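# Press the gauge pin on the magnet-marked fixture post

## Task

Find the one post of the checking fixture that has a yellow magnet on it. Press that post's gauge pin fully home and keep it there for one second; after that the spring is allowed to push it back out. Do not disturb the other three pins, and do not move the magnet.

## Robot and tools

Robot: two UR20-type arms, left_arm and right_arm, each with a Robotiq 2F-85 two-finger gripper and a wrist camera (cam_left_wrist and cam_right_wrist, both 896x504). The fingers point along the gripper's +z axis and close along its y axis. A camera block sticks out about 10 cm toward the gripper's +x side and turns with it. end_effector_position is the point between the closed pads; closed fingertips reach about 19 mm past it, open ones about 6 mm.

Frames: the scene frame has its origin at table-top height midway between the two nominal bases, +z up, +x out over the table, and left_arm on the +y side. Calibrated bases: left_arm at (+0.060, +0.928, 0), right_arm at (-0.064, -0.817, 0), both nearly unrotated. Each arm reports its hand position, orientation (quat wxyz) and velocities in its own base frame. Offsets in commands run along the current Hand target's own axes, not along base or scene axes. Reported poses can be off by a few centimetres.

Command row: every motion tool takes rows of 18 numbers, all in [-1, 1], covering both arms in one flat list: left dx, dy, dz, rx, ry, rz, gripper position, force_limit, speed, then the same nine for the right arm. dx..rz are an offset, not a pose: they count from that arm's Hand target as it stood when the action or move began, along that target's axes. A value of 1.0 equals 0.6 m or 180 degrees; rx, ry, rz form a single rotation vector. Six zeros mean hold the current Hand target. Repeating the same offset in a new call moves the hand further. Gripper position: +1 fully open (85 mm), about -0.8 pads touching, -1 close until blocked. force_limit and speed (both start at +1) set grip strength and finger speed (about 20, 85, 150 mm/s at -1, 0, +1). An arm you do not want to change still needs its last gripper numbers resent; a 0 there is a real command.

execute_actions(actions, cameras): actions is a list of actions; each action is a table of up to 15 rows, one per 1/30 s step, and a short table repeats its last row to fill 15 steps. Every row in an action counts from the action's start pose. An empty list just reports state and images. cameras picks images: omitted or ["all"] for all, [] for none.

move(target, speed, blend, stop_force, zero, blocking, cameras): drives each gripper in a straight line to the offset given by one row, or through a list of up to 15 rows, all counted from the same starting Hand targets. speed is in m/s (0.002 to 4.2, default 0.25; rotation up to twice that in rad/s), one value or one per target. blend is a corner radius in metres for lists. stop_force (6 to 120 N, shared by both arms) ends an arm's path when its wrist sensor feels that much push against the motion; zero (default true) re-zeros moving arms first. It does not avoid obstacles or the other arm, may lag and overshoot, and stops after 10 s. Do not use stop_force when the gripper turns or when backing off something it is pressing. blocking=false returns early but cannot be combined with stop_force. The result adds a "move:" line: done, off_target, moving, held or fault, plus limits such as paced (pose clipped) or held (a check withheld steps).

wait(seconds, cameras): 0 to 10 s with arms holding their last command; useful for the one-second hold. stop(cameras): brakes a running move. zoom_image(camera, region): region [x0, y0, x1, y1] in pixels, at most 504x504, on the latest image of cam_left_wrist or cam_right_wrist. zero_wrist_force(arm): re-zeros that arm's force sensor. read_manual gives only licence text. finished_scene(scene) ends the scene for good.

Results: Hand target is the last commanded pose after clipping (orientation is clipped to 32 degrees from the measured one per step); the hand often rests a bit short of it, so send the missing distance as a new offset. Wrist force/torque are along the gripper's own axes, with a third line showing the peak since last shown. object_status: 0 moving, 1 stopped while opening, 2 stopped while closing (a grip), 3 reached position. position_measured is in counts: 3 open, 78 ≈ 60 mm, 130 ≈ 40 mm, 180 ≈ 20 mm, 230 pads together. Joint velocities "within noise" means the arm is still. Camera calibration lines give intrinsics K and T_world_to_cam for locating things.

Approach for this job: use the wrist cameras to identify the post with the yellow magnet and its pin, close the gripper, line the fingertips up with that pin's axis, approach slowly, then press in with a slow move and a moderate stop_force, hold about a second, and back off without stop_force. Avoid touching the magnet or neighbouring pins.

Avoid: anything falling or ending up off the table; fast contacts, slams and hard pushes; commanding past a firm contact (the arms are stiff). A contact force of roughly 150 N on an arm, or joint torque at its limit (wrist joints 98.4 N m), freezes that arm for 10 s. Keep the arms apart (closing fingers on the other arm counts as a press between them), avoid paths close to an arm's own base, and do not leave an arm stretched or pushing against an unreachable pose, which overheats motors and can brake the arm for 30 to 60 s.

Each tool is called after "Call:" by a JSON object that holds its "method" and its "body".

## Session

Call:
{"method": "execute_actions", "body": {"actions": []}}

Scene clock: 0.00 s.
left_arm: end_effector_position=(+0.6452, +0.5338, +0.3687) position_measured=3 object_status=3 end_effector_quat_wxyz=(+0.054, +0.895, -0.431, +0.101) | right_arm: end_effector_position=(+1.0094, -0.4085, +0.1239) position_measured=3 object_status=3 end_effector_quat_wxyz=(+0.497, -0.362, -0.574, -0.541)
Joint positions: left_arm=[0.541 -1.507 2.094 -2.179 -1.799 -1.706] | right_arm=[2.693 -2.576 -1.22 -2.623 2.507 -0.374]
Joint velocities: within noise
Joint torques (N m): no reading
Motor temperatures (°C): left_arm=[24 36 26 39 35 34] | right_arm=[29 36 36 38 34 39]
Wrist force (N): no reading
Wrist torque (N m): no reading
Wrist force, peak (N): no reading
Hand target: left_arm +0.6452, +0.5338, +0.3687; +0.054, +0.895, -0.431, +0.101 | right_arm +1.0094, -0.4085, +0.1239; +0.497, -0.362, -0.574, -0.541
Tool commands: left_gripper/position=+1.0 left_gripper/force_limit=+1.0 left_gripper/speed=+1.0 right_gripper/position=+1.0 right_gripper/force_limit=+1.0 right_gripper/speed=+1.0

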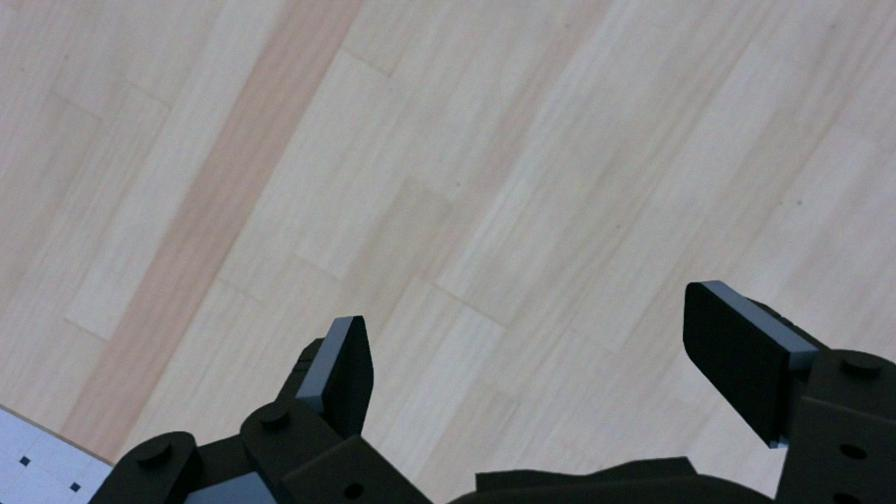

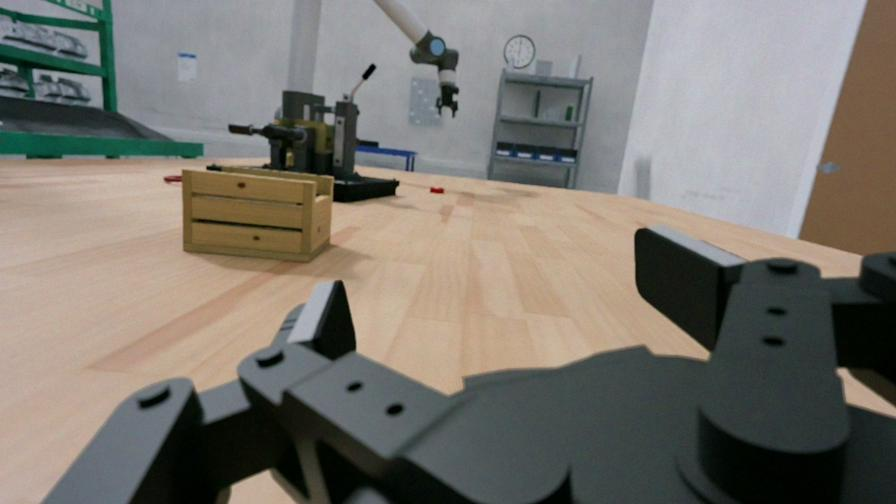

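Call:
{"method": "zoom_image", "body": {"camera": "cam_right_wrist", "region": [150, 60, 500, 260]}}

Call:
{"method": "zoom_image", "body": {"camera": "cam_left_wrist", "region": [0, 380, 200, 504]}}

Scaled by 1.440 from the camera's 896x504 image, which has a finer 1280x720 frame.

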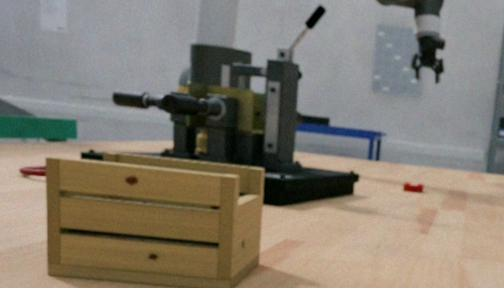

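Scaled by 2.520 from the camera's 896x504 image, which has a finer 1280x720 frame.

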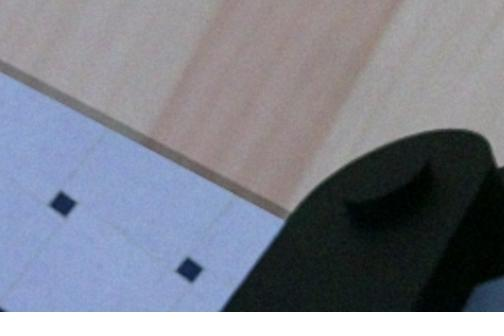

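Call:
{"method": "move", "body": {"target": [0,0,0,0,0,0,1,1,1,0.5,0,0.25,0,-0.1,0,1,1,1], "speed": 0.5}}

Call:
{"method": "zoom_image", "body": {"camera": "cam_right_wrist", "region": [150, 60, 500, 360]}}

Scene clock: 3.50 s.
left_arm: end_effector_position=(+0.6452, +0.5338, +0.3687) position_measured=3 object_status=3 end_effector_quat_wxyz=(+0.054, +0.895, -0.431, +0.101) | right_arm: end_effector_position=(+0.9095, -0.2984, +0.4244) position_measured=3 object_status=3 end_effector_quat_wxyz=(-0.402, +0.442, +0.644, +0.478)
Joint positions: left_arm=[0.541 -1.507 2.094 -2.179 -1.799 -1.706] | right_arm=[2.734 -2.063 -1.584 -2.198 2.593 0.109]
Joint velocities: within noise
Joint torques (N m): left_arm=[-0.62 -103.92 -95.22 -10.97 -0.61 0.9] | right_arm=[20.23 190.07 74.02 7.67 -2.16 3.1]
Motor temperatures (°C): left_arm=[24 36 26 39 35 34] | right_arm=[29 36 36 38 34 39]
Wrist force (N): left_arm=[0.0 -0.1 -0.3] | right_arm=[0.0 0.2 0.9]
Wrist torque (N m): left_arm=[-0.01 0.00 0.00] | right_arm=[0.29 0.31 0.15]
Wrist force, peak (N): left_arm=[0.5 -0.6 0.0] | right_arm=[-4.7 -0.9 -1.7]
Hand target: left_arm +0.6452, +0.5338, +0.3687; +0.054, +0.895, -0.431, +0.101 | right_arm +0.9095, -0.2984, +0.4245; -0.402, +0.442, +0.644, +0.478
Off the commanded pose: left_arm 0.000 m, 0 deg | right_arm 0.000 m, 0 deg.
move: done
camera_calibration:
cam_right_wrist: T_world_to_cam=[[0.991629, 0.0516644, 0.118332, -0.920014], [0.128592, -0.477828, -0.86899, 0.118835], [0.0116465, 0.876933, -0.480472, 0.582976], [0, 0, 0, 1]] pos_world=[0.890242, -0.406916, 0.492236]

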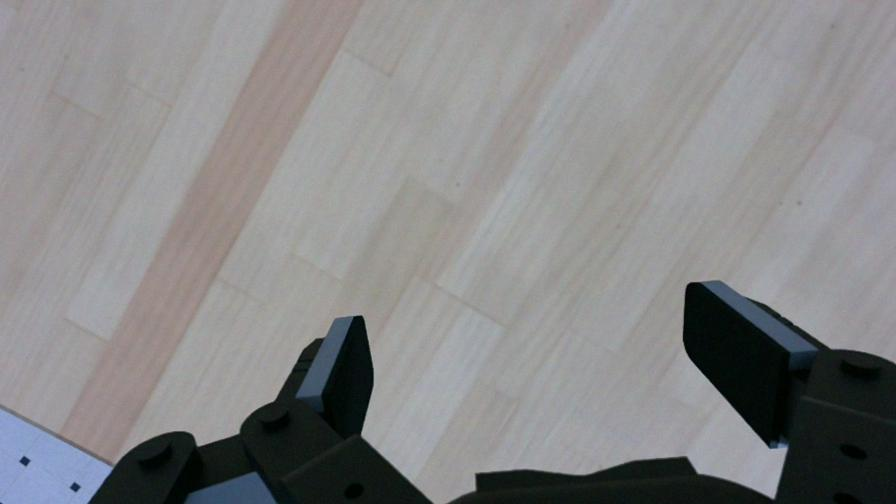

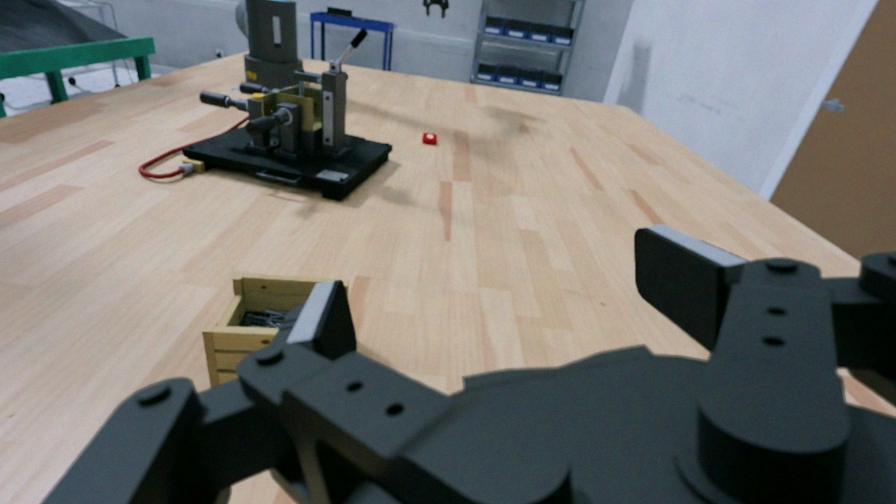

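Scaled by 1.440 from the camera's 896x504 image, which has a finer 1280x720 frame.

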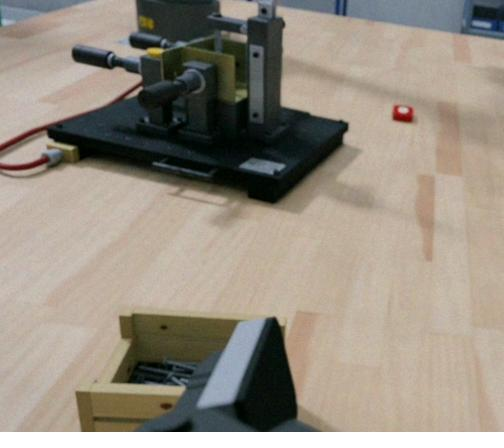

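Call:
{"method": "move", "body": {"target": [0,0,0,0,0,0,1,1,1,0.49,-0.37,0.9,0,-0.13,0,1,1,1], "speed": 0.5, "cameras": ["cam_right_wrist"]}}

Call:
{"method": "zoom_image", "body": {"camera": "cam_right_wrist", "region": [250, 0, 700, 350]}}

Scene clock: 6.63 s.
left_arm: end_effector_position=(+0.6452, +0.5338, +0.3687) position_measured=3 object_status=3 end_effector_quat_wxyz=(+0.054, +0.895, -0.431, +0.101) | right_arm: end_effector_position=(+0.5621, +0.2464, +0.5236) position_measured=3 object_status=3 end_effector_quat_wxyz=(-0.263, +0.530, +0.712, +0.378)
Joint positions: left_arm=[0.541 -1.507 2.094 -2.179 -1.799 -1.706] | right_arm=[3.461 -1.311 -2.448 -0.498 2.446 1.814]
Joint velocities: within noise
Joint torques (N m): left_arm=[1.35 -101.49 -96.35 -10.87 -0.6 1.72] | right_arm=[22.25 35.3 76.29 16.63 0.29 4.16]
Motor temperatures (°C): left_arm=[24 36 26 39 35 34] | right_arm=[29 36 36 38 34 39]
Wrist force (N): left_arm=[0.1 -0.3 -0.3] | right_arm=[-1.9 1.9 0.7]
Wrist torque (N m): left_arm=[-0.04 -0.01 0.00] | right_arm=[0.84 0.72 -0.07]
Wrist force, peak (N): left_arm=[0.0 -0.5 -0.5] | right_arm=[2.7 0.0 3.8]
Hand target: left_arm +0.6452, +0.5338, +0.3687; +0.054, +0.895, -0.431, +0.101 | right_arm +0.5621, +0.2465, +0.5236; -0.263, +0.530, +0.712, +0.378
Off the commanded pose: left_arm 0.000 m, 0 deg | right_arm 0.000 m, 0 deg.
move: done
camera_calibration:
cam_right_wrist: T_world_to_cam=[[0.985375, 0.00207135, 0.170389, -0.626934], [0.107559, -0.783117, -0.612503, 0.462766], [0.132166, 0.621871, -0.771886, 0.304654], [0, 0, 0, 1]] pos_world=[0.527726, 0.174243, 0.625427]
Images, in order (width x height): cam_right_wrist 896x504.

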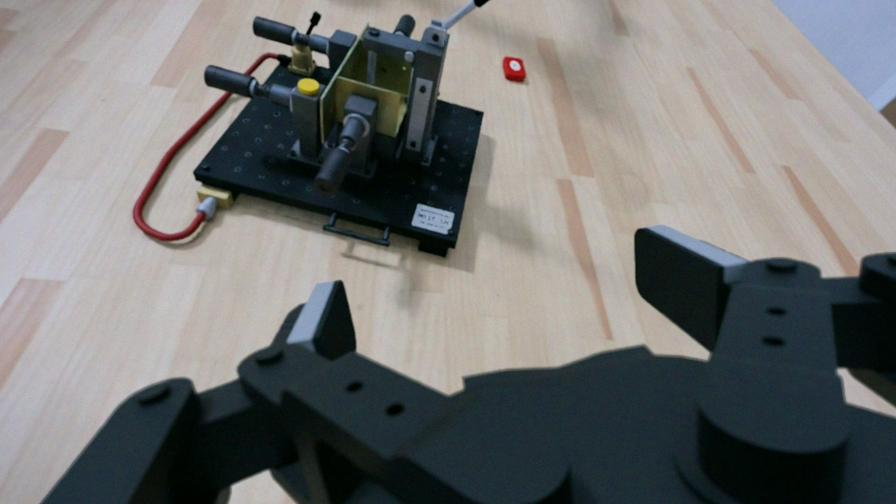

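Scaled by 1.120 from the camera's 896x504 image, which has a finer 1280x720 frame.

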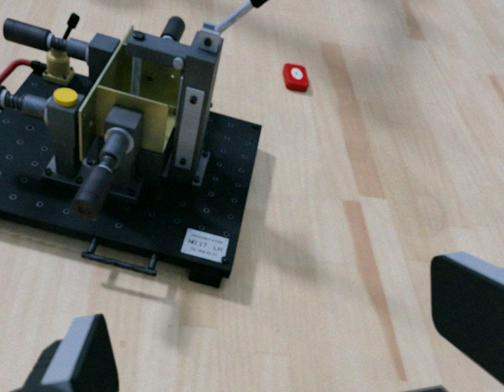

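Call:
{"method": "move", "body": {"target": [0,0,0,0,0,0,1,1,1,0.882,0.1325,0.668,0,-0.19,0,1,1,1], "speed": 0.5, "cameras": ["cam_right_wrist"]}}

Call:
{"method": "zoom_image", "body": {"camera": "cam_right_wrist", "region": [200, 0, 600, 504]}}

Scene clock: 10.57 s.
left_arm: end_effector_position=(+0.6452, +0.5338, +0.3687) position_measured=3 object_status=3 end_effector_quat_wxyz=(+0.054, +0.895, -0.431, +0.101) | right_arm: end_effector_position=(+0.4891, +0.8802, +0.7234) position_measured=3 object_status=3 end_effector_quat_wxyz=(-0.042, +0.617, +0.758, +0.206)
Joint positions: left_arm=[0.541 -1.507 2.094 -2.179 -1.799 -1.706] | right_arm=[4.435 -1.551 -1.773 -0.974 1.486 2.643]
Joint velocities: within noise
Joint torques (N m): left_arm=[1.26 -107.49 -99.12 -11.99 -0.5 1.67] | right_arm=[21.34 67.64 123.61 5.82 -5.11 5.6]
Motor temperatures (°C): left_arm=[24 36 26 39 35 34] | right_arm=[29 36 36 38 34 39]
Wrist force (N): left_arm=[0.2 -0.3 0.3] | right_arm=[-0.4 2.1 1.5]
Wrist torque (N m): left_arm=[-0.05 -0.04 0.00] | right_arm=[1.19 0.28 -0.44]
Wrist force, peak (N): left_arm=[-0.2 -0.7 0.0] | right_arm=[-6.4 1.2 -0.5]
Hand target: left_arm +0.6452, +0.5338, +0.3687; +0.054, +0.895, -0.431, +0.101 | right_arm +0.4891, +0.8803, +0.7235; -0.042, +0.617, +0.758, +0.206
Off the commanded pose: left_arm 0.000 m, 0 deg | right_arm 0.000 m, 0 deg.
move: done
camera_calibration:
cam_right_wrist: T_world_to_cam=[[0.962832, -0.0254641, 0.2689, -0.626381], [-0.00238792, -0.99631, -0.0857977, 0.949704], [0.270092, 0.0819666, -0.959339, 0.617708], [0, 0, 0, 1]] pos_world=[0.43853, 0.879618, 0.842507]
Images, in order (width x height): cam_right_wrist 896x504.

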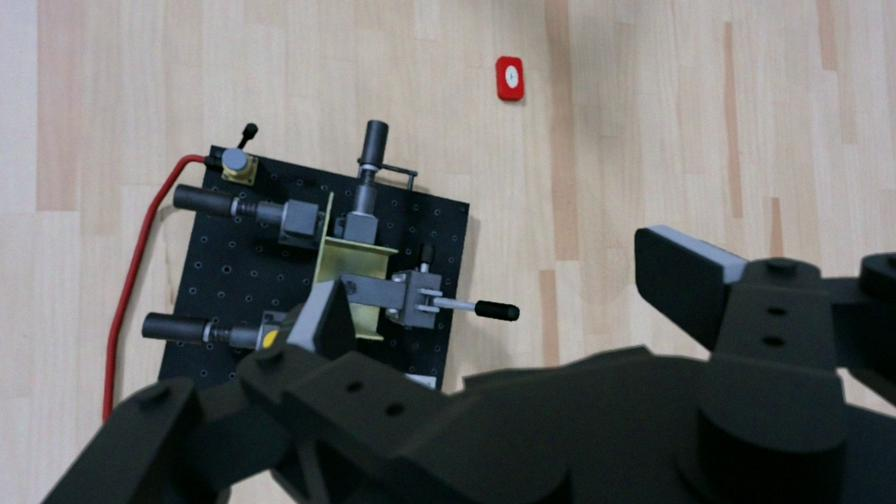

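Scaled by 1.000.

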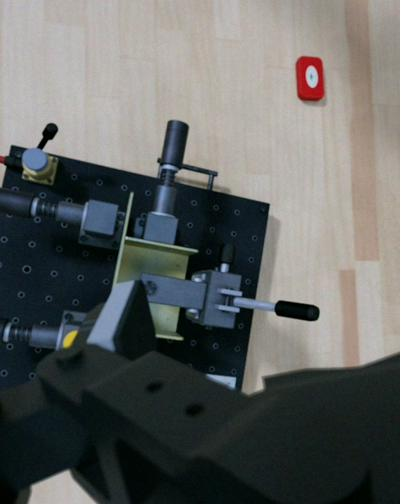

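Call:
{"method": "move", "body": {"target": [0,0,0,0,0,0,1,1,1,-0.149,-0.685,0.526,0.1369,-0.0412,-0.3706,-1,-1,1], "speed": 0.6, "cameras": ["cam_right_wrist"]}}

Call:
{"method": "zoom_image", "body": {"camera": "cam_right_wrist", "region": [200, 0, 700, 504]}}

Scene clock: 14.27 s.
left_arm: end_effector_position=(+0.6452, +0.5338, +0.3687) position_measured=3 object_status=3 end_effector_quat_wxyz=(+0.054, +0.895, -0.431, +0.101) | right_arm: end_effector_position=(+0.1787, +0.8499, +0.3003) position_measured=234 object_status=3 end_effector_quat_wxyz=(+0.000, +0.092, +0.996, +0.000)
Joint positions: left_arm=[0.541 -1.507 2.094 -2.179 -1.799 -1.706] | right_arm=[4.739 -1.705 -2.108 -0.9 1.571 1.782]
Joint velocities: within noise
Joint torques (N m): left_arm=[-2.08 -108.02 -103.35 -11.92 -1.36 1.84] | right_arm=[18.83 80.93 73.46 15.2 -4.43 -6.97]
Motor temperatures (°C): left_arm=[24 36 26 39 35 34] | right_arm=[29 36 36 37 34 39]
Wrist force (N): left_arm=[-0.1 -0.3 -0.2] | right_arm=[-1.5 2.7 1.3]
Wrist torque (N m): left_arm=[-0.05 0.02 0.00] | right_arm=[1.53 0.47 -0.40]
Wrist force, peak (N): left_arm=[0.0 -0.5 -0.4] | right_arm=[1.2 2.5 5.4]
Hand target: left_arm +0.6452, +0.5338, +0.3687; +0.054, +0.895, -0.431, +0.101 | right_arm +0.1786, +0.8499, +0.3002; +0.000, +0.092, +0.996, +0.000
Off the commanded pose: left_arm 0.000 m, 0 deg | right_arm 0.000 m, 0 deg.
move: done
camera_calibration:
cam_right_wrist: T_world_to_cam=[[0.341267, 0.937372, 0.0697955, -0.861986], [0.893844, -0.3466, 0.28445, 0.0589726], [0.290826, -0.034687, -0.956147, 0.392691], [0, 0, 0, 1]] pos_world=[0.12725, 0.842062, 0.418859]
Images, in order (width x height): cam_right_wrist 896x504.

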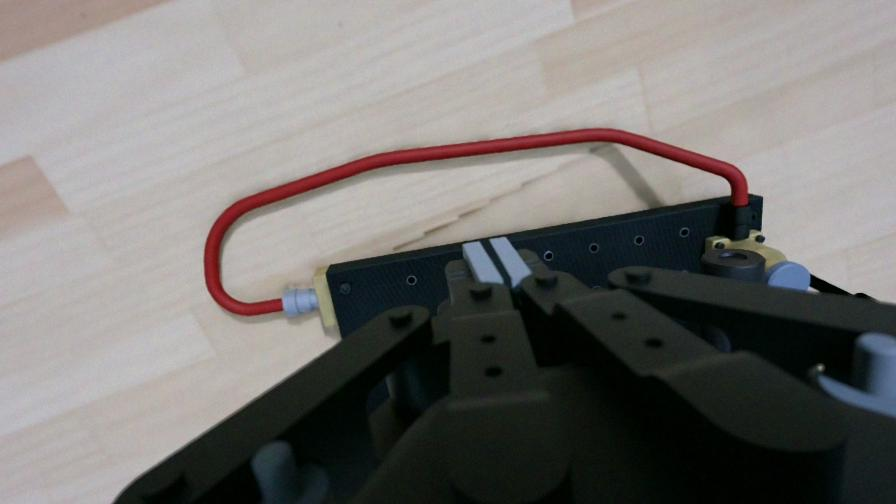

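Scaled by 1.000.

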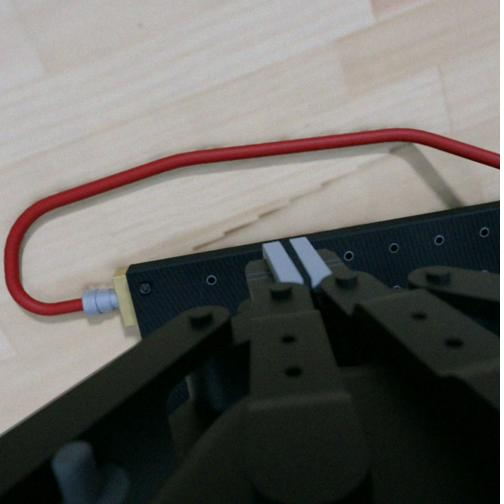

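Call:
{"method": "move", "body": {"target": [0,0,0,0,0,0,1,1,1,0,0,0.25,0,0,0,-1,-1,1], "speed": 0.3, "cameras": []}}

Call:
{"method": "move", "body": {"target": [0,0,0,0,0,0,1,1,1,-0.2,0,0,0,0,0,-1,-1,1], "speed": 0.03, "stop_force": 8, "cameras": ["cam_right_wrist"]}}

Scene clock: 15.87 s.
left_arm: end_effector_position=(+0.6452, +0.5338, +0.3687) position_measured=3 object_status=3 end_effector_quat_wxyz=(+0.054, +0.895, -0.431, +0.101) | right_arm: end_effector_position=(+0.1786, +0.8498, +0.1503) position_measured=234 object_status=3 end_effector_quat_wxyz=(+0.000, +0.092, +0.996, +0.000)
Joint positions: left_arm=[0.541 -1.507 2.094 -2.179 -1.799 -1.706] | right_arm=[4.739 -1.854 -2.202 -0.658 1.571 1.781]
Joint velocities: within noise
Joint torques (N m): left_arm=[3.23 -111.44 -104.89 -13.41 -0.96 1.74] | right_arm=[-23.7 99.34 59.29 17.74 -1.14 -5.48]
Motor temperatures (°C): left_arm=[24 36 26 39 35 34] | right_arm=[29 36 36 37 34 39]
Wrist force (N): left_arm=[0.0 -0.2 -0.1] | right_arm=[-1.7 3.3 1.3]
Wrist torque (N m): left_arm=[-0.03 0.01 0.00] | right_arm=[1.89 0.45 -0.39]
Wrist force, peak (N): left_arm=[-0.5 -0.4 0.2] | right_arm=[-2.0 3.4 4.6]
Hand target: left_arm +0.6452, +0.5338, +0.3687; +0.054, +0.895, -0.431, +0.101 | right_arm +0.1786, +0.8498, +0.1502; +0.000, +0.092, +0.996, +0.000
Off the commanded pose: left_arm 0.000 m, 0 deg | right_arm 0.000 m, 0 deg.
move: done
No camera images: "cameras" was empty.

Scene clock: 18.90 s.
left_arm: end_effector_position=(+0.6452, +0.5338, +0.3687) position_measured=3 object_status=3 end_effector_quat_wxyz=(+0.054, +0.895, -0.431, +0.101) | right_arm: end_effector_position=(+0.2306, +0.8400, +0.1502) position_measured=234 object_status=3 end_effector_quat_wxyz=(+0.000, +0.092, +0.996, +0.000)
Joint positions: left_arm=[0.541 -1.507 2.094 -2.179 -1.799 -1.706] | right_arm=[4.677 -1.856 -2.198 -0.659 1.571 1.72]
Joint velocities: within noise
Joint torques (N m): left_arm=[3.3 -113.6 -106.4 -11.59 -0.6 2.09] | right_arm=[19.09 137.17 60.55 13.22 -1.54 4.78]
Motor temperatures (°C): left_arm=[24 36 26 39 35 34] | right_arm=[29 36 36 37 34 39]
Wrist force (N): left_arm=[-0.2 -0.2 -0.1] | right_arm=[-0.9 3.9 1.8]
Wrist torque (N m): left_arm=[-0.03 0.04 0.00] | right_arm=[2.01 0.34 -0.41]
Wrist force, peak (N): left_arm=[-0.1 -0.8 -0.2] | right_arm=[6.4 3.4 1.9]
Hand target: left_arm +0.6452, +0.5338, +0.3687; +0.054, +0.895, -0.431, +0.101 | right_arm +0.2306, +0.8401, +0.1502; +0.000, +0.092, +0.996, +0.000 (not the last commanded pose)
Off the commanded pose: left_arm 0.000 m, 0 deg | right_arm 0.067 m, 0 deg.
move: contact (right_arm)
camera_calibration:
cam_right_wrist: T_world_to_cam=[[0.341, 0.93748, 0.0696422, -0.859971], [0.893915, -0.346295, 0.284598, 0.0514799], [0.290921, -0.0347936, -0.956114, 0.233675], [0, 0, 0, 1]] pos_world=[0.17925, 0.832163, 0.268659]
Images, in order (width x height): cam_right_wrist 896x504.

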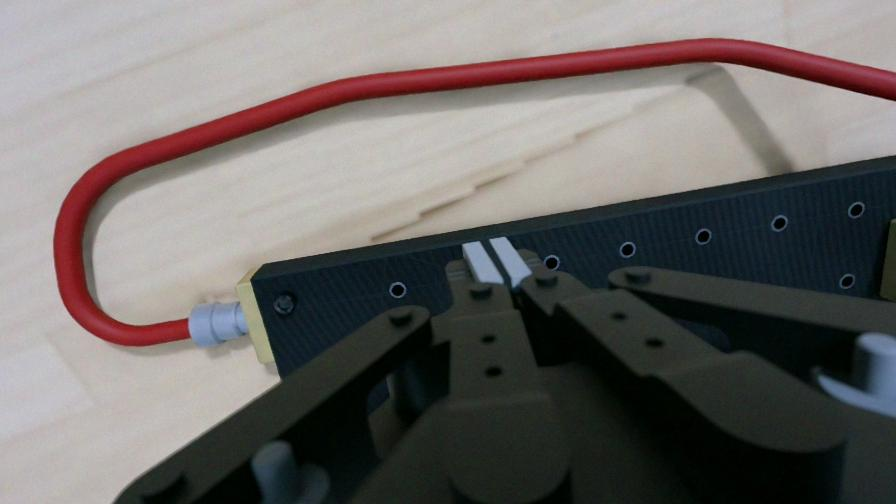

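Call:
{"method": "move", "body": {"target": [0,0,0,0,0,0,1,1,1,-0.1,0,0,0,0,0,-1,-1,1], "speed": 0.03, "stop_force": 15, "cameras": []}}

Call:
{"method": "move", "body": {"target": [0,0,0,0,0,0,1,1,1,-0.1,0,0,0,0,0,-1,-1,1], "speed": 0.03, "stop_force": 25, "cameras": ["cam_right_wrist"]}}

Scene clock: 21.37 s.
left_arm: end_effector_position=(+0.6452, +0.5338, +0.3687) position_measured=3 object_status=3 end_effector_quat_wxyz=(+0.054, +0.895, -0.431, +0.101) | right_arm: end_effector_position=(+0.2505, +0.8364, +0.1502) position_measured=234 object_status=3 end_effector_quat_wxyz=(+0.000, +0.092, +0.996, +0.000)
Joint positions: left_arm=[0.541 -1.507 2.094 -2.179 -1.799 -1.706] | right_arm=[4.654 -1.858 -2.195 -0.66 1.571 1.696]
Joint velocities: within noise
Joint torques (N m): left_arm=[0.02 -110.75 -107.33 -11.96 -1.01 0.98] | right_arm=[2.55 144.8 55.1 11.77 1.27 5.08]
Motor temperatures (°C): left_arm=[24 36 26 39 35 34] | right_arm=[29 36 36 37 34 39]
Wrist force (N): left_arm=[0.1 -0.2 -0.2] | right_arm=[15.4 8.3 1.5]
Wrist torque (N m): left_arm=[-0.04 0.00 0.00] | right_arm=[2.16 -0.14 -0.59]
Wrist force, peak (N): left_arm=[-0.1 -0.6 -0.2] | right_arm=[124.6 -10.7 -9.0]
Hand target: left_arm +0.6452, +0.5338, +0.3687; +0.054, +0.895, -0.431, +0.101 | right_arm +0.2505, +0.8364, +0.1502; +0.000, +0.092, +0.996, +0.000 (not the last commanded pose)
Off the commanded pose: left_arm 0.000 m, 0 deg | right_arm 0.040 m, 0 deg.
move: contact (right_arm)
No camera images: "cameras" was empty.

Scene clock: 22.13 s.
left_arm: end_effector_position=(+0.6452, +0.5338, +0.3687) position_measured=3 object_status=3 end_effector_quat_wxyz=(+0.054, +0.895, -0.431, +0.101) | right_arm: end_effector_position=(+0.2507, +0.8363, +0.1502) position_measured=234 object_status=3 end_effector_quat_wxyz=(+0.000, +0.092, +0.996, +0.000)
Joint positions: left_arm=[0.541 -1.507 2.094 -2.179 -1.799 -1.706] | right_arm=[4.654 -1.858 -2.195 -0.66 1.571 1.696]
Joint velocities: within noise
Joint torques (N m): left_arm=[2.11 -108.83 -108.6 -11.86 -0.99 1.53] | right_arm=[-15.15 132.71 55.27 9.28 -17.17 4.86]
Motor temperatures (°C): left_arm=[24 36 26 39 35 34] | right_arm=[29 36 36 37 34 39]
Wrist force (N): left_arm=[0.0 0.0 -0.2] | right_arm=[38.4 6.9 5.3]
Wrist torque (N m): left_arm=[0.01 0.01 0.00] | right_arm=[2.20 -0.70 -0.73]
Wrist force, peak (N): left_arm=[0.1 -0.6 -0.1] | right_arm=[73.6 14.0 8.0]
Hand target: left_arm +0.6452, +0.5338, +0.3687; +0.054, +0.895, -0.431, +0.101 | right_arm +0.2507, +0.8363, +0.1502; +0.000, +0.092, +0.996, +0.000 (not the last commanded pose)
Off the commanded pose: left_arm 0.000 m, 0 deg | right_arm 0.060 m, 0 deg.
move: contact (right_arm)
camera_calibration:
cam_right_wrist: T_world_to_cam=[[0.341212, 0.9374, 0.0696784, -0.863314], [0.893865, -0.346512, 0.284491, 0.0325103], [0.290827, -0.034789, -0.956143, 0.227846], [0, 0, 0, 1]] pos_world=[0.19925, 0.828463, 0.268759]
Images, in order (width x height): cam_right_wrist 896x504.

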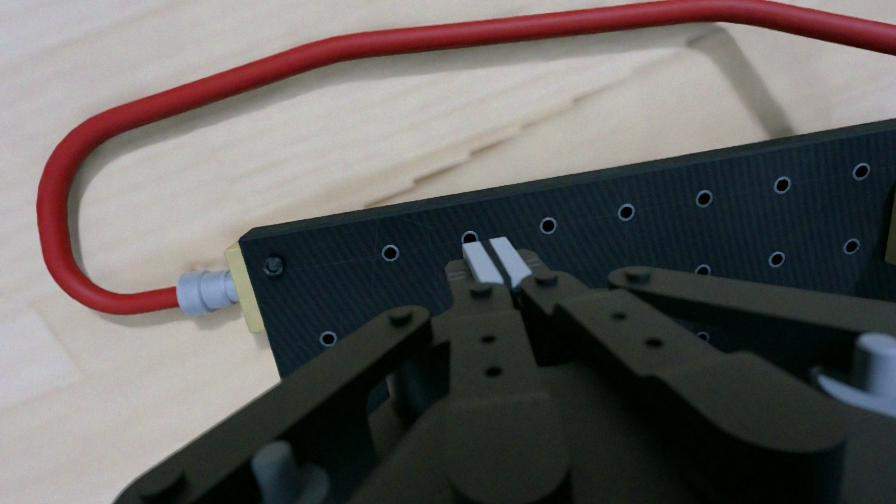

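Call:
{"method": "wait", "body": {"seconds": 1.2, "cameras": []}}

Call:
{"method": "move", "body": {"target": [[0,0,0,0,0,0,1,1,1,0.1,0,0,0,0,0,-1,-1,1],[0,0,0,0,0,0,1,1,1,0.092,-0.417,-0.417,0,0,0,-1,-1,1],[0,0,0,0,0,0,1,1,1,-0.47,-0.716,-0.228,-0.341,0.41,0.341,-1,-1,1]], "speed": [0.15,0.5,0.5], "cameras": ["cam_right_wrist"]}}

Call:
{"method": "zoom_image", "body": {"camera": "cam_right_wrist", "region": [200, 0, 700, 300]}}

Scene clock: 25.47 s.
left_arm: end_effector_position=(+0.6452, +0.5338, +0.3687) position_measured=3 object_status=3 end_effector_quat_wxyz=(+0.054, +0.895, -0.431, +0.101) | right_arm: end_effector_position=(+0.2507, +0.8363, +0.1502) position_measured=234 object_status=3 end_effector_quat_wxyz=(+0.000, +0.092, +0.996, +0.000)
Joint positions: left_arm=[0.541 -1.507 2.094 -2.179 -1.799 -1.706] | right_arm=[4.654 -1.858 -2.195 -0.66 1.571 1.696]
Joint velocities: within noise
Joint torques (N m): left_arm=[1.95 -112.68 -107.82 -11.09 -0.45 1.01] | right_arm=[-12.26 135.53 56.21 5.4 -8.23 4.6]
Motor temperatures (°C): left_arm=[24 36 26 39 35 34] | right_arm=[29 36 36 37 34 39]
Wrist force (N): left_arm=[-0.1 -0.4 -0.1] | right_arm=[36.2 8.5 2.9]
Wrist torque (N m): left_arm=[-0.06 0.03 0.00] | right_arm=[2.21 -0.66 -0.74]
Wrist force, peak (N): left_arm=[-0.2 -0.6 0.0] | right_arm=[38.3 6.9 4.9]
Hand target: left_arm +0.6452, +0.5338, +0.3687; +0.054, +0.895, -0.431, +0.101 | right_arm +0.2507, +0.8363, +0.1502; +0.000, +0.092, +0.996, +0.000 (not the last commanded pose)
Tool commands: left_gripper/position=+1.0 left_gripper/force_limit=+1.0 left_gripper/speed=+1.0 right_gripper/position=-1.0 right_gripper/force_limit=-1.0 right_gripper/speed=+1.0
Off the commanded pose: left_arm 0.000 m, 0 deg | right_arm 0.060 m, 0 deg.
wait: 1.20 s; at rest from the start
No camera images: "cameras" was empty.

Scene clock: 29.63 s.
left_arm: end_effector_position=(+0.6452, +0.5338, +0.3687) position_measured=3 object_status=3 end_effector_quat_wxyz=(+0.054, +0.895, -0.431, +0.101) | right_arm: end_effector_position=(+0.4115, +0.3855, +0.2966) position_measured=234 object_status=3 end_effector_quat_wxyz=(-0.451, +0.467, +0.646, +0.401)
Joint positions: left_arm=[0.541 -1.507 2.094 -2.179 -1.799 -1.706] | right_arm=[3.71 -2.079 -2.74 0.989 2.701 2.401]
Joint velocities: within noise
Joint torques (N m): left_arm=[5 -116.64 -102.35 -10.88 -0.33 2.14] | right_arm=[21.87 120.53 -8.68 2.41 -1.11 -5.65]
Motor temperatures (°C): left_arm=[24 36 26 39 35 34] | right_arm=[29 36 36 37 34 39]
Wrist force (N): left_arm=[0.0 -0.3 -0.1] | right_arm=[1.1 1.5 6.8]
Wrist torque (N m): left_arm=[-0.04 0.00 0.00] | right_arm=[0.46 0.15 -0.03]
Wrist force, peak (N): left_arm=[0.0 -0.6 -0.2] | right_arm=[35.4 8.1 3.2]
Hand target: left_arm +0.6452, +0.5338, +0.3687; +0.054, +0.895, -0.431, +0.101 | right_arm +0.4115, +0.3855, +0.2966; -0.451, +0.467, +0.646, +0.401 (not the last commanded pose)
Off the commanded pose: left_arm 0.000 m, 0 deg | right_arm 0.045 m, 21 deg.
led back after a hold (right arm): the arm was led back toward your command in small steps, so it may still be short of it.
move: held (right_arm; a check stopped the path); limits=held
pose unreachable (right arm): on one or more control steps of this call, first in action 0 (counted from 0), this arm could not follow its commanded pose, so it was not sent that pose on those steps. It may still have moved: this result reports where it is.
cause: moving toward the commanded pose would bring two parts of the arm too close to each other (its gripper and another part of the arm, with joints 4 (wrist 1) to 6 (wrist 3) between them).
camera_calibration:
cam_right_wrist: T_world_to_cam=[[0.990211, 0.133013, -0.0423084, -0.429537], [0.0361764, -0.537327, -0.842598, 0.451666], [-0.13481, 0.832819, -0.536879, 0.0215993], [0, 0, 0, 1]] pos_world=[0.411904, 0.281838, 0.373996]
Images, in order (width x height): cam_right_wrist 896x504.

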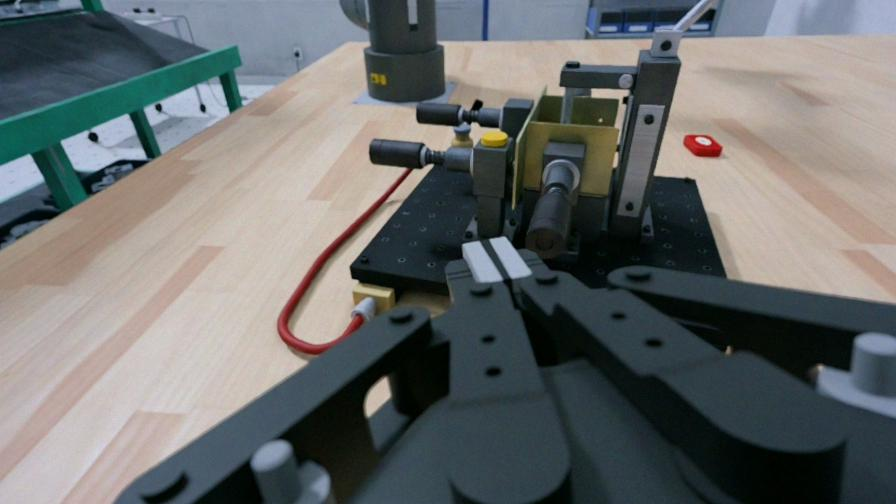

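Scaled by 1.008 from the camera's 896x504 image, which has a finer 1280x720 frame.

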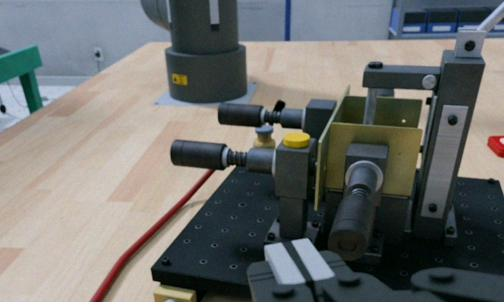

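Call:
{"method": "finished_scene", "body": {"scene": 1}}

The scene is finished: the task was done.


## Next scene

The same job, from a new start.

Call:
{"method": "execute_actions", "body": {"actions": []}}

Scene clock: 0.00 s.
left_arm: end_effector_position=(+1.6020, +0.5513, +0.3701) position_measured=3 object_status=3 end_effector_quat_wxyz=(-0.049, +0.940, +0.190, +0.279) | right_arm: end_effector_position=(+0.4481, +0.4679, +0.3319) position_measured=3 object_status=3 end_effector_quat_wxyz=(-0.272, +0.502, +0.649, +0.503)
Joint positions: left_arm=[0.193 -0.686 0.985 -2.439 -1.472 -3.319] | right_arm=[4.007 -1.969 -2.772 1.193 2.076 2.519]
Joint velocities: within noise
Joint torques (N m): no reading
Motor temperatures (°C): left_arm=[24 35 26 38 34 34] | right_arm=[28 35 36 37 34 38]
Wrist force (N): no reading
Wrist torque (N m): no reading
Wrist force, peak (N): no reading
Hand target: left_arm +1.6020, +0.5513, +0.3701; -0.049, +0.940, +0.190, +0.279 | right_arm +0.4481, +0.4679, +0.3319; -0.272, +0.502, +0.649, +0.503
Tool commands: left_gripper/position=+1.0 left_gripper/force_limit=+1.0 left_gripper/speed=+1.0 right_gripper/position=+1.0 right_gripper/force_limit=+1.0 right_gripper/speed=+1.0
camera_calibration:
cam_left_wrist: T_world_to_cam=[[0.280319, -0.958405, -0.0536817, 0.116011], [-0.933413, -0.259108, -0.248199, 1.75322], [0.223966, 0.119682, -0.967221, 0.0591923], [0, 0, 0, 1]] pos_world=[1.5907, 0.558373, 0.498626]
cam_right_wrist: T_world_to_cam=[[0.956613, -0.13676, 0.257272, -0.433465], [0.120637, -0.61784, -0.776995, 0.502422], [0.265214, 0.774319, -0.574535, -0.162484], [0, 0, 0, 1]] pos_world=[0.39714, 0.37695, 0.408545]

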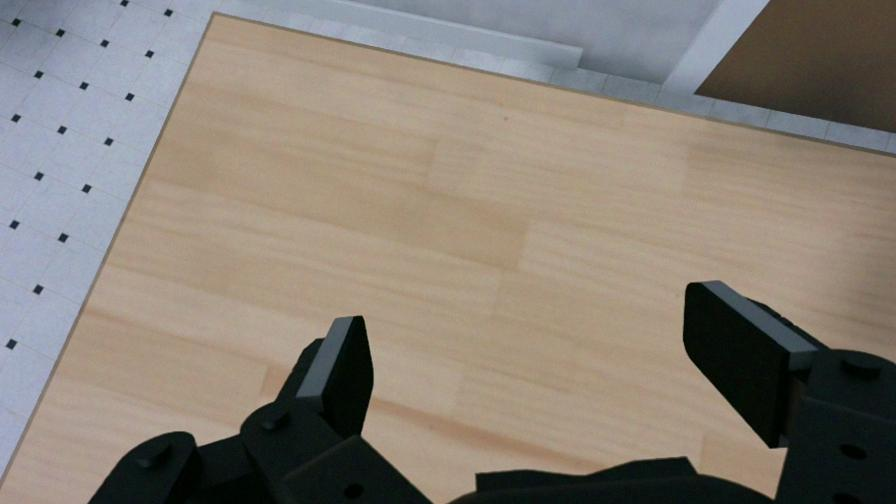

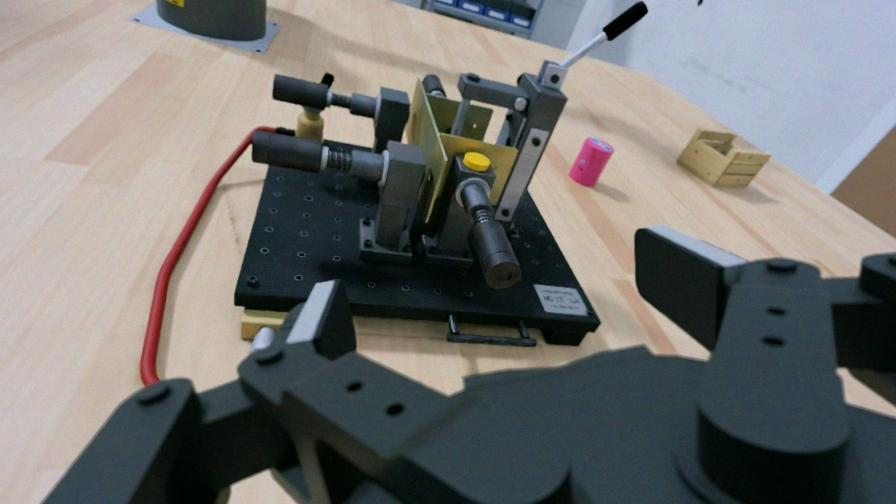

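Call:
{"method": "move", "body": {"target": [0,0,0,0,0,0,1,1,1,-0.2145,0.0609,0.3439,0.067,-0.0983,0.105,-1,-1,1], "speed": 0.4, "cameras": ["cam_right_wrist"]}}

Scene clock: 3.63 s.
left_arm: end_effector_position=(+1.6020, +0.5513, +0.3701) position_measured=3 object_status=3 end_effector_quat_wxyz=(-0.049, +0.940, +0.190, +0.279) | right_arm: end_effector_position=(+0.5580, +0.6098, +0.1638) position_measured=234 object_status=3 end_effector_quat_wxyz=(-0.299, +0.641, +0.641, +0.298)
Joint positions: left_arm=[0.193 -0.686 0.985 -2.439 -1.472 -3.319] | right_arm=[4.014 -2.066 -2.507 0.6 2.086 2.647]
Joint velocities: within noise
Joint torques (N m): left_arm=[-2.05 -280.68 -106.21 -10.61 1.75 -0.1] | right_arm=[-22.57 102.68 44.04 5.53 7.55 -7.09]
Motor temperatures (°C): left_arm=[24 35 26 38 34 34] | right_arm=[28 35 36 37 34 38]
Wrist force (N): left_arm=[0.1 0.1 -0.2] | right_arm=[-0.3 0.4 0.2]
Wrist torque (N m): left_arm=[0.02 0.00 -0.01] | right_arm=[0.28 0.35 -0.41]
Wrist force, peak (N): left_arm=[0.7 -0.5 -0.3] | right_arm=[-0.4 2.1 4.0]
Hand target: left_arm +1.6020, +0.5513, +0.3701; -0.049, +0.940, +0.190, +0.279 | right_arm +0.5580, +0.6098, +0.1638; -0.299, +0.641, +0.641, +0.298
Off the commanded pose: left_arm 0.000 m, 0 deg | right_arm 0.000 m, 0 deg.
move: done
camera_calibration:
cam_right_wrist: T_world_to_cam=[[0.983932, -0.159401, -0.0804347, -0.422002], [-0.177468, -0.82371, -0.538523, 0.699059], [0.0195863, 0.544144, -0.838763, -0.0773142], [0, 0, 0, 1]] pos_world=[0.540796, 0.550625, 0.277667]
Images, in order (width x height): cam_right_wrist 896x504.

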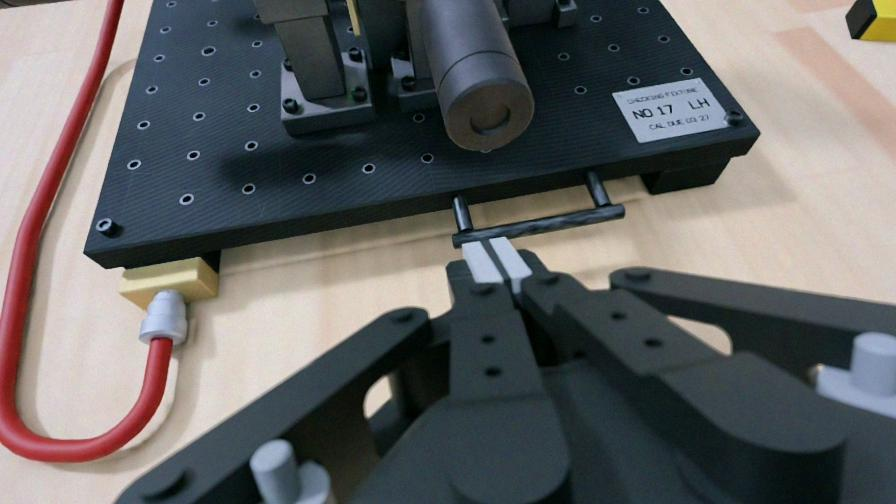

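Call:
{"method": "move", "body": {"target": [[0,0,0,0,0,0,1,1,1,0.0375,0.0133,0.0447,0,0,0,-1,-1,1],[0,0,0,0,0,0,1,1,1,0.1179,0.0133,0.1404,0,0,0,-1,-1,1]], "speed": [0.08,0.012], "stop_force": 20, "cameras": ["cam_right_wrist"]}}

Scene clock: 9.10 s.
left_arm: end_effector_position=(+1.6020, +0.5513, +0.3701) position_measured=3 object_status=3 end_effector_quat_wxyz=(-0.049, +0.940, +0.190, +0.279) | right_arm: end_effector_position=(+0.5660, +0.6815, +0.1637) position_measured=234 object_status=3 end_effector_quat_wxyz=(-0.299, +0.641, +0.641, +0.298)
Joint positions: left_arm=[0.193 -0.686 0.985 -2.439 -1.472 -3.319] | right_arm=[4.072 -2.087 -2.436 0.572 2.046 2.695]
Joint velocities: within noise
Joint torques (N m): left_arm=[1.63 -278.6 -107.72 -12.24 3.43 1.93] | right_arm=[-7.68 154.78 29.36 15.34 8.16 -6.88]
Motor temperatures (°C): left_arm=[24 35 26 38 34 34] | right_arm=[28 35 36 37 34 38]
Wrist force (N): left_arm=[0.2 -0.2 0.1] | right_arm=[-11.5 0.9 -13.0]
Wrist torque (N m): left_arm=[-0.03 -0.02 0.00] | right_arm=[0.41 0.36 -0.35]
Wrist force, peak (N): left_arm=[0.7 -0.2 -0.3] | right_arm=[-36.0 -6.5 -70.4]
Hand target: left_arm +1.6020, +0.5513, +0.3701; -0.049, +0.940, +0.190, +0.279 | right_arm +0.5660, +0.6815, +0.1637; -0.299, +0.641, +0.641, +0.298 (not the last commanded pose)
Off the commanded pose: left_arm 0.000 m, 0 deg | right_arm 0.038 m, 0 deg.
move: contact (right_arm); path passed 1 of 2 targets
camera_calibration:
cam_right_wrist: T_world_to_cam=[[0.983935, -0.159351, -0.0804916, -0.41847], [-0.17746, -0.823796, -0.538394, 0.759498], [0.0194849, 0.544029, -0.83884, -0.116421], [0, 0, 0, 1]] pos_world=[0.548796, 0.622324, 0.277568]
Images, in order (width x height): cam_right_wrist 896x504.

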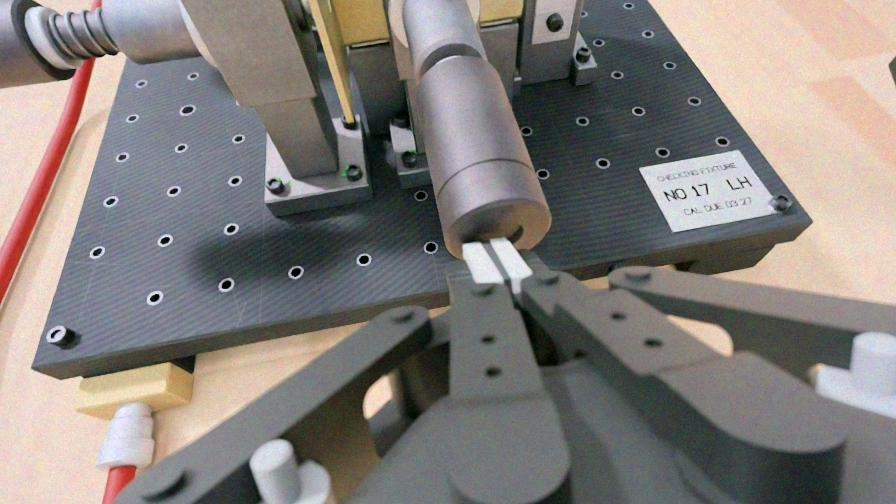

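Call:
{"method": "move", "body": {"target": [0,0,0,0,0,0,1,1,1,0.0054,0,0.0064,0,0,0,-1,-1,1], "speed": 0.004, "stop_force": 15, "cameras": []}}

Call:
{"method": "wait", "body": {"seconds": 1.0, "cameras": []}}

Scene clock: 10.23 s.
left_arm: end_effector_position=(+1.6020, +0.5513, +0.3701) position_measured=3 object_status=3 end_effector_quat_wxyz=(-0.049, +0.940, +0.190, +0.279) | right_arm: end_effector_position=(+0.5660, +0.6817, +0.1638) position_measured=234 object_status=3 end_effector_quat_wxyz=(-0.299, +0.641, +0.641, +0.298)
Joint positions: left_arm=[0.193 -0.686 0.985 -2.439 -1.472 -3.319] | right_arm=[4.073 -2.087 -2.436 0.572 2.046 2.695]
Joint velocities: within noise
Joint torques (N m): left_arm=[4.05 -283.66 -109.22 -11.84 3.81 1.62] | right_arm=[5.3 143.51 47.37 12.32 9.34 -2.36]
Motor temperatures (°C): left_arm=[24 35 26 38 34 34] | right_arm=[28 35 36 37 34 38]
Wrist force (N): left_arm=[0.4 0.0 -0.3] | right_arm=[-27.3 1.1 -31.9]
Wrist torque (N m): left_arm=[0.01 -0.06 -0.01] | right_arm=[0.42 0.28 -0.37]
Wrist force, peak (N): left_arm=[0.4 -0.3 -0.3] | right_arm=[-29.8 0.7 -33.1]
Hand target: left_arm +1.6020, +0.5513, +0.3701; -0.049, +0.940, +0.190, +0.279 | right_arm +0.5660, +0.6816, +0.1638; -0.299, +0.641, +0.641, +0.298 (not the last commanded pose)
Off the commanded pose: left_arm 0.000 m, 0 deg | right_arm 0.005 m, 0 deg.
move: contact (right_arm)
No camera images: "cameras" was empty.

Scene clock: 11.23 s.
left_arm: end_effector_position=(+1.6020, +0.5513, +0.3701) position_measured=3 object_status=3 end_effector_quat_wxyz=(-0.049, +0.940, +0.190, +0.279) | right_arm: end_effector_position=(+0.5660, +0.6816, +0.1638) position_measured=234 object_status=3 end_effector_quat_wxyz=(-0.299, +0.641, +0.641, +0.298)
Joint positions: left_arm=[0.193 -0.686 0.985 -2.439 -1.472 -3.319] | right_arm=[4.073 -2.087 -2.436 0.572 2.046 2.695]
Joint velocities: within noise
Joint torques (N m): left_arm=[6.07 -289.74 -111.48 -11.02 3.93 1.97] | right_arm=[0.1 146.03 39.75 13.09 10.91 -7.45]
Motor temperatures (°C): left_arm=[24 35 26 38 34 34] | right_arm=[28 35 36 37 34 38]
Wrist force (N): left_arm=[0.2 -0.1 0.0] | right_arm=[-23.5 2.7 -26.6]
Wrist torque (N m): left_arm=[-0.01 -0.02 0.00] | right_arm=[0.40 0.35 -0.35]
Wrist force, peak (N): left_arm=[0.7 -0.3 -0.3] | right_arm=[-27.4 1.4 -31.6]
Hand target: left_arm +1.6020, +0.5513, +0.3701; -0.049, +0.940, +0.190, +0.279 | right_arm +0.5660, +0.6816, +0.1638; -0.299, +0.641, +0.641, +0.298 (not the last commanded pose)
Tool commands: left_gripper/position=+1.0 left_gripper/force_limit=+1.0 left_gripper/speed=+1.0 right_gripper/position=-1.0 right_gripper/force_limit=-1.0 right_gripper/speed=+1.0
Off the commanded pose: left_arm 0.000 m, 0 deg | right_arm 0.005 m, 0 deg.
wait: 1.00 s; at rest by 0.17 s
No camera images: "cameras" was empty.

Call:
{"method": "finished_scene", "body": {"scene": 2}}

The scene is finished: the task was done.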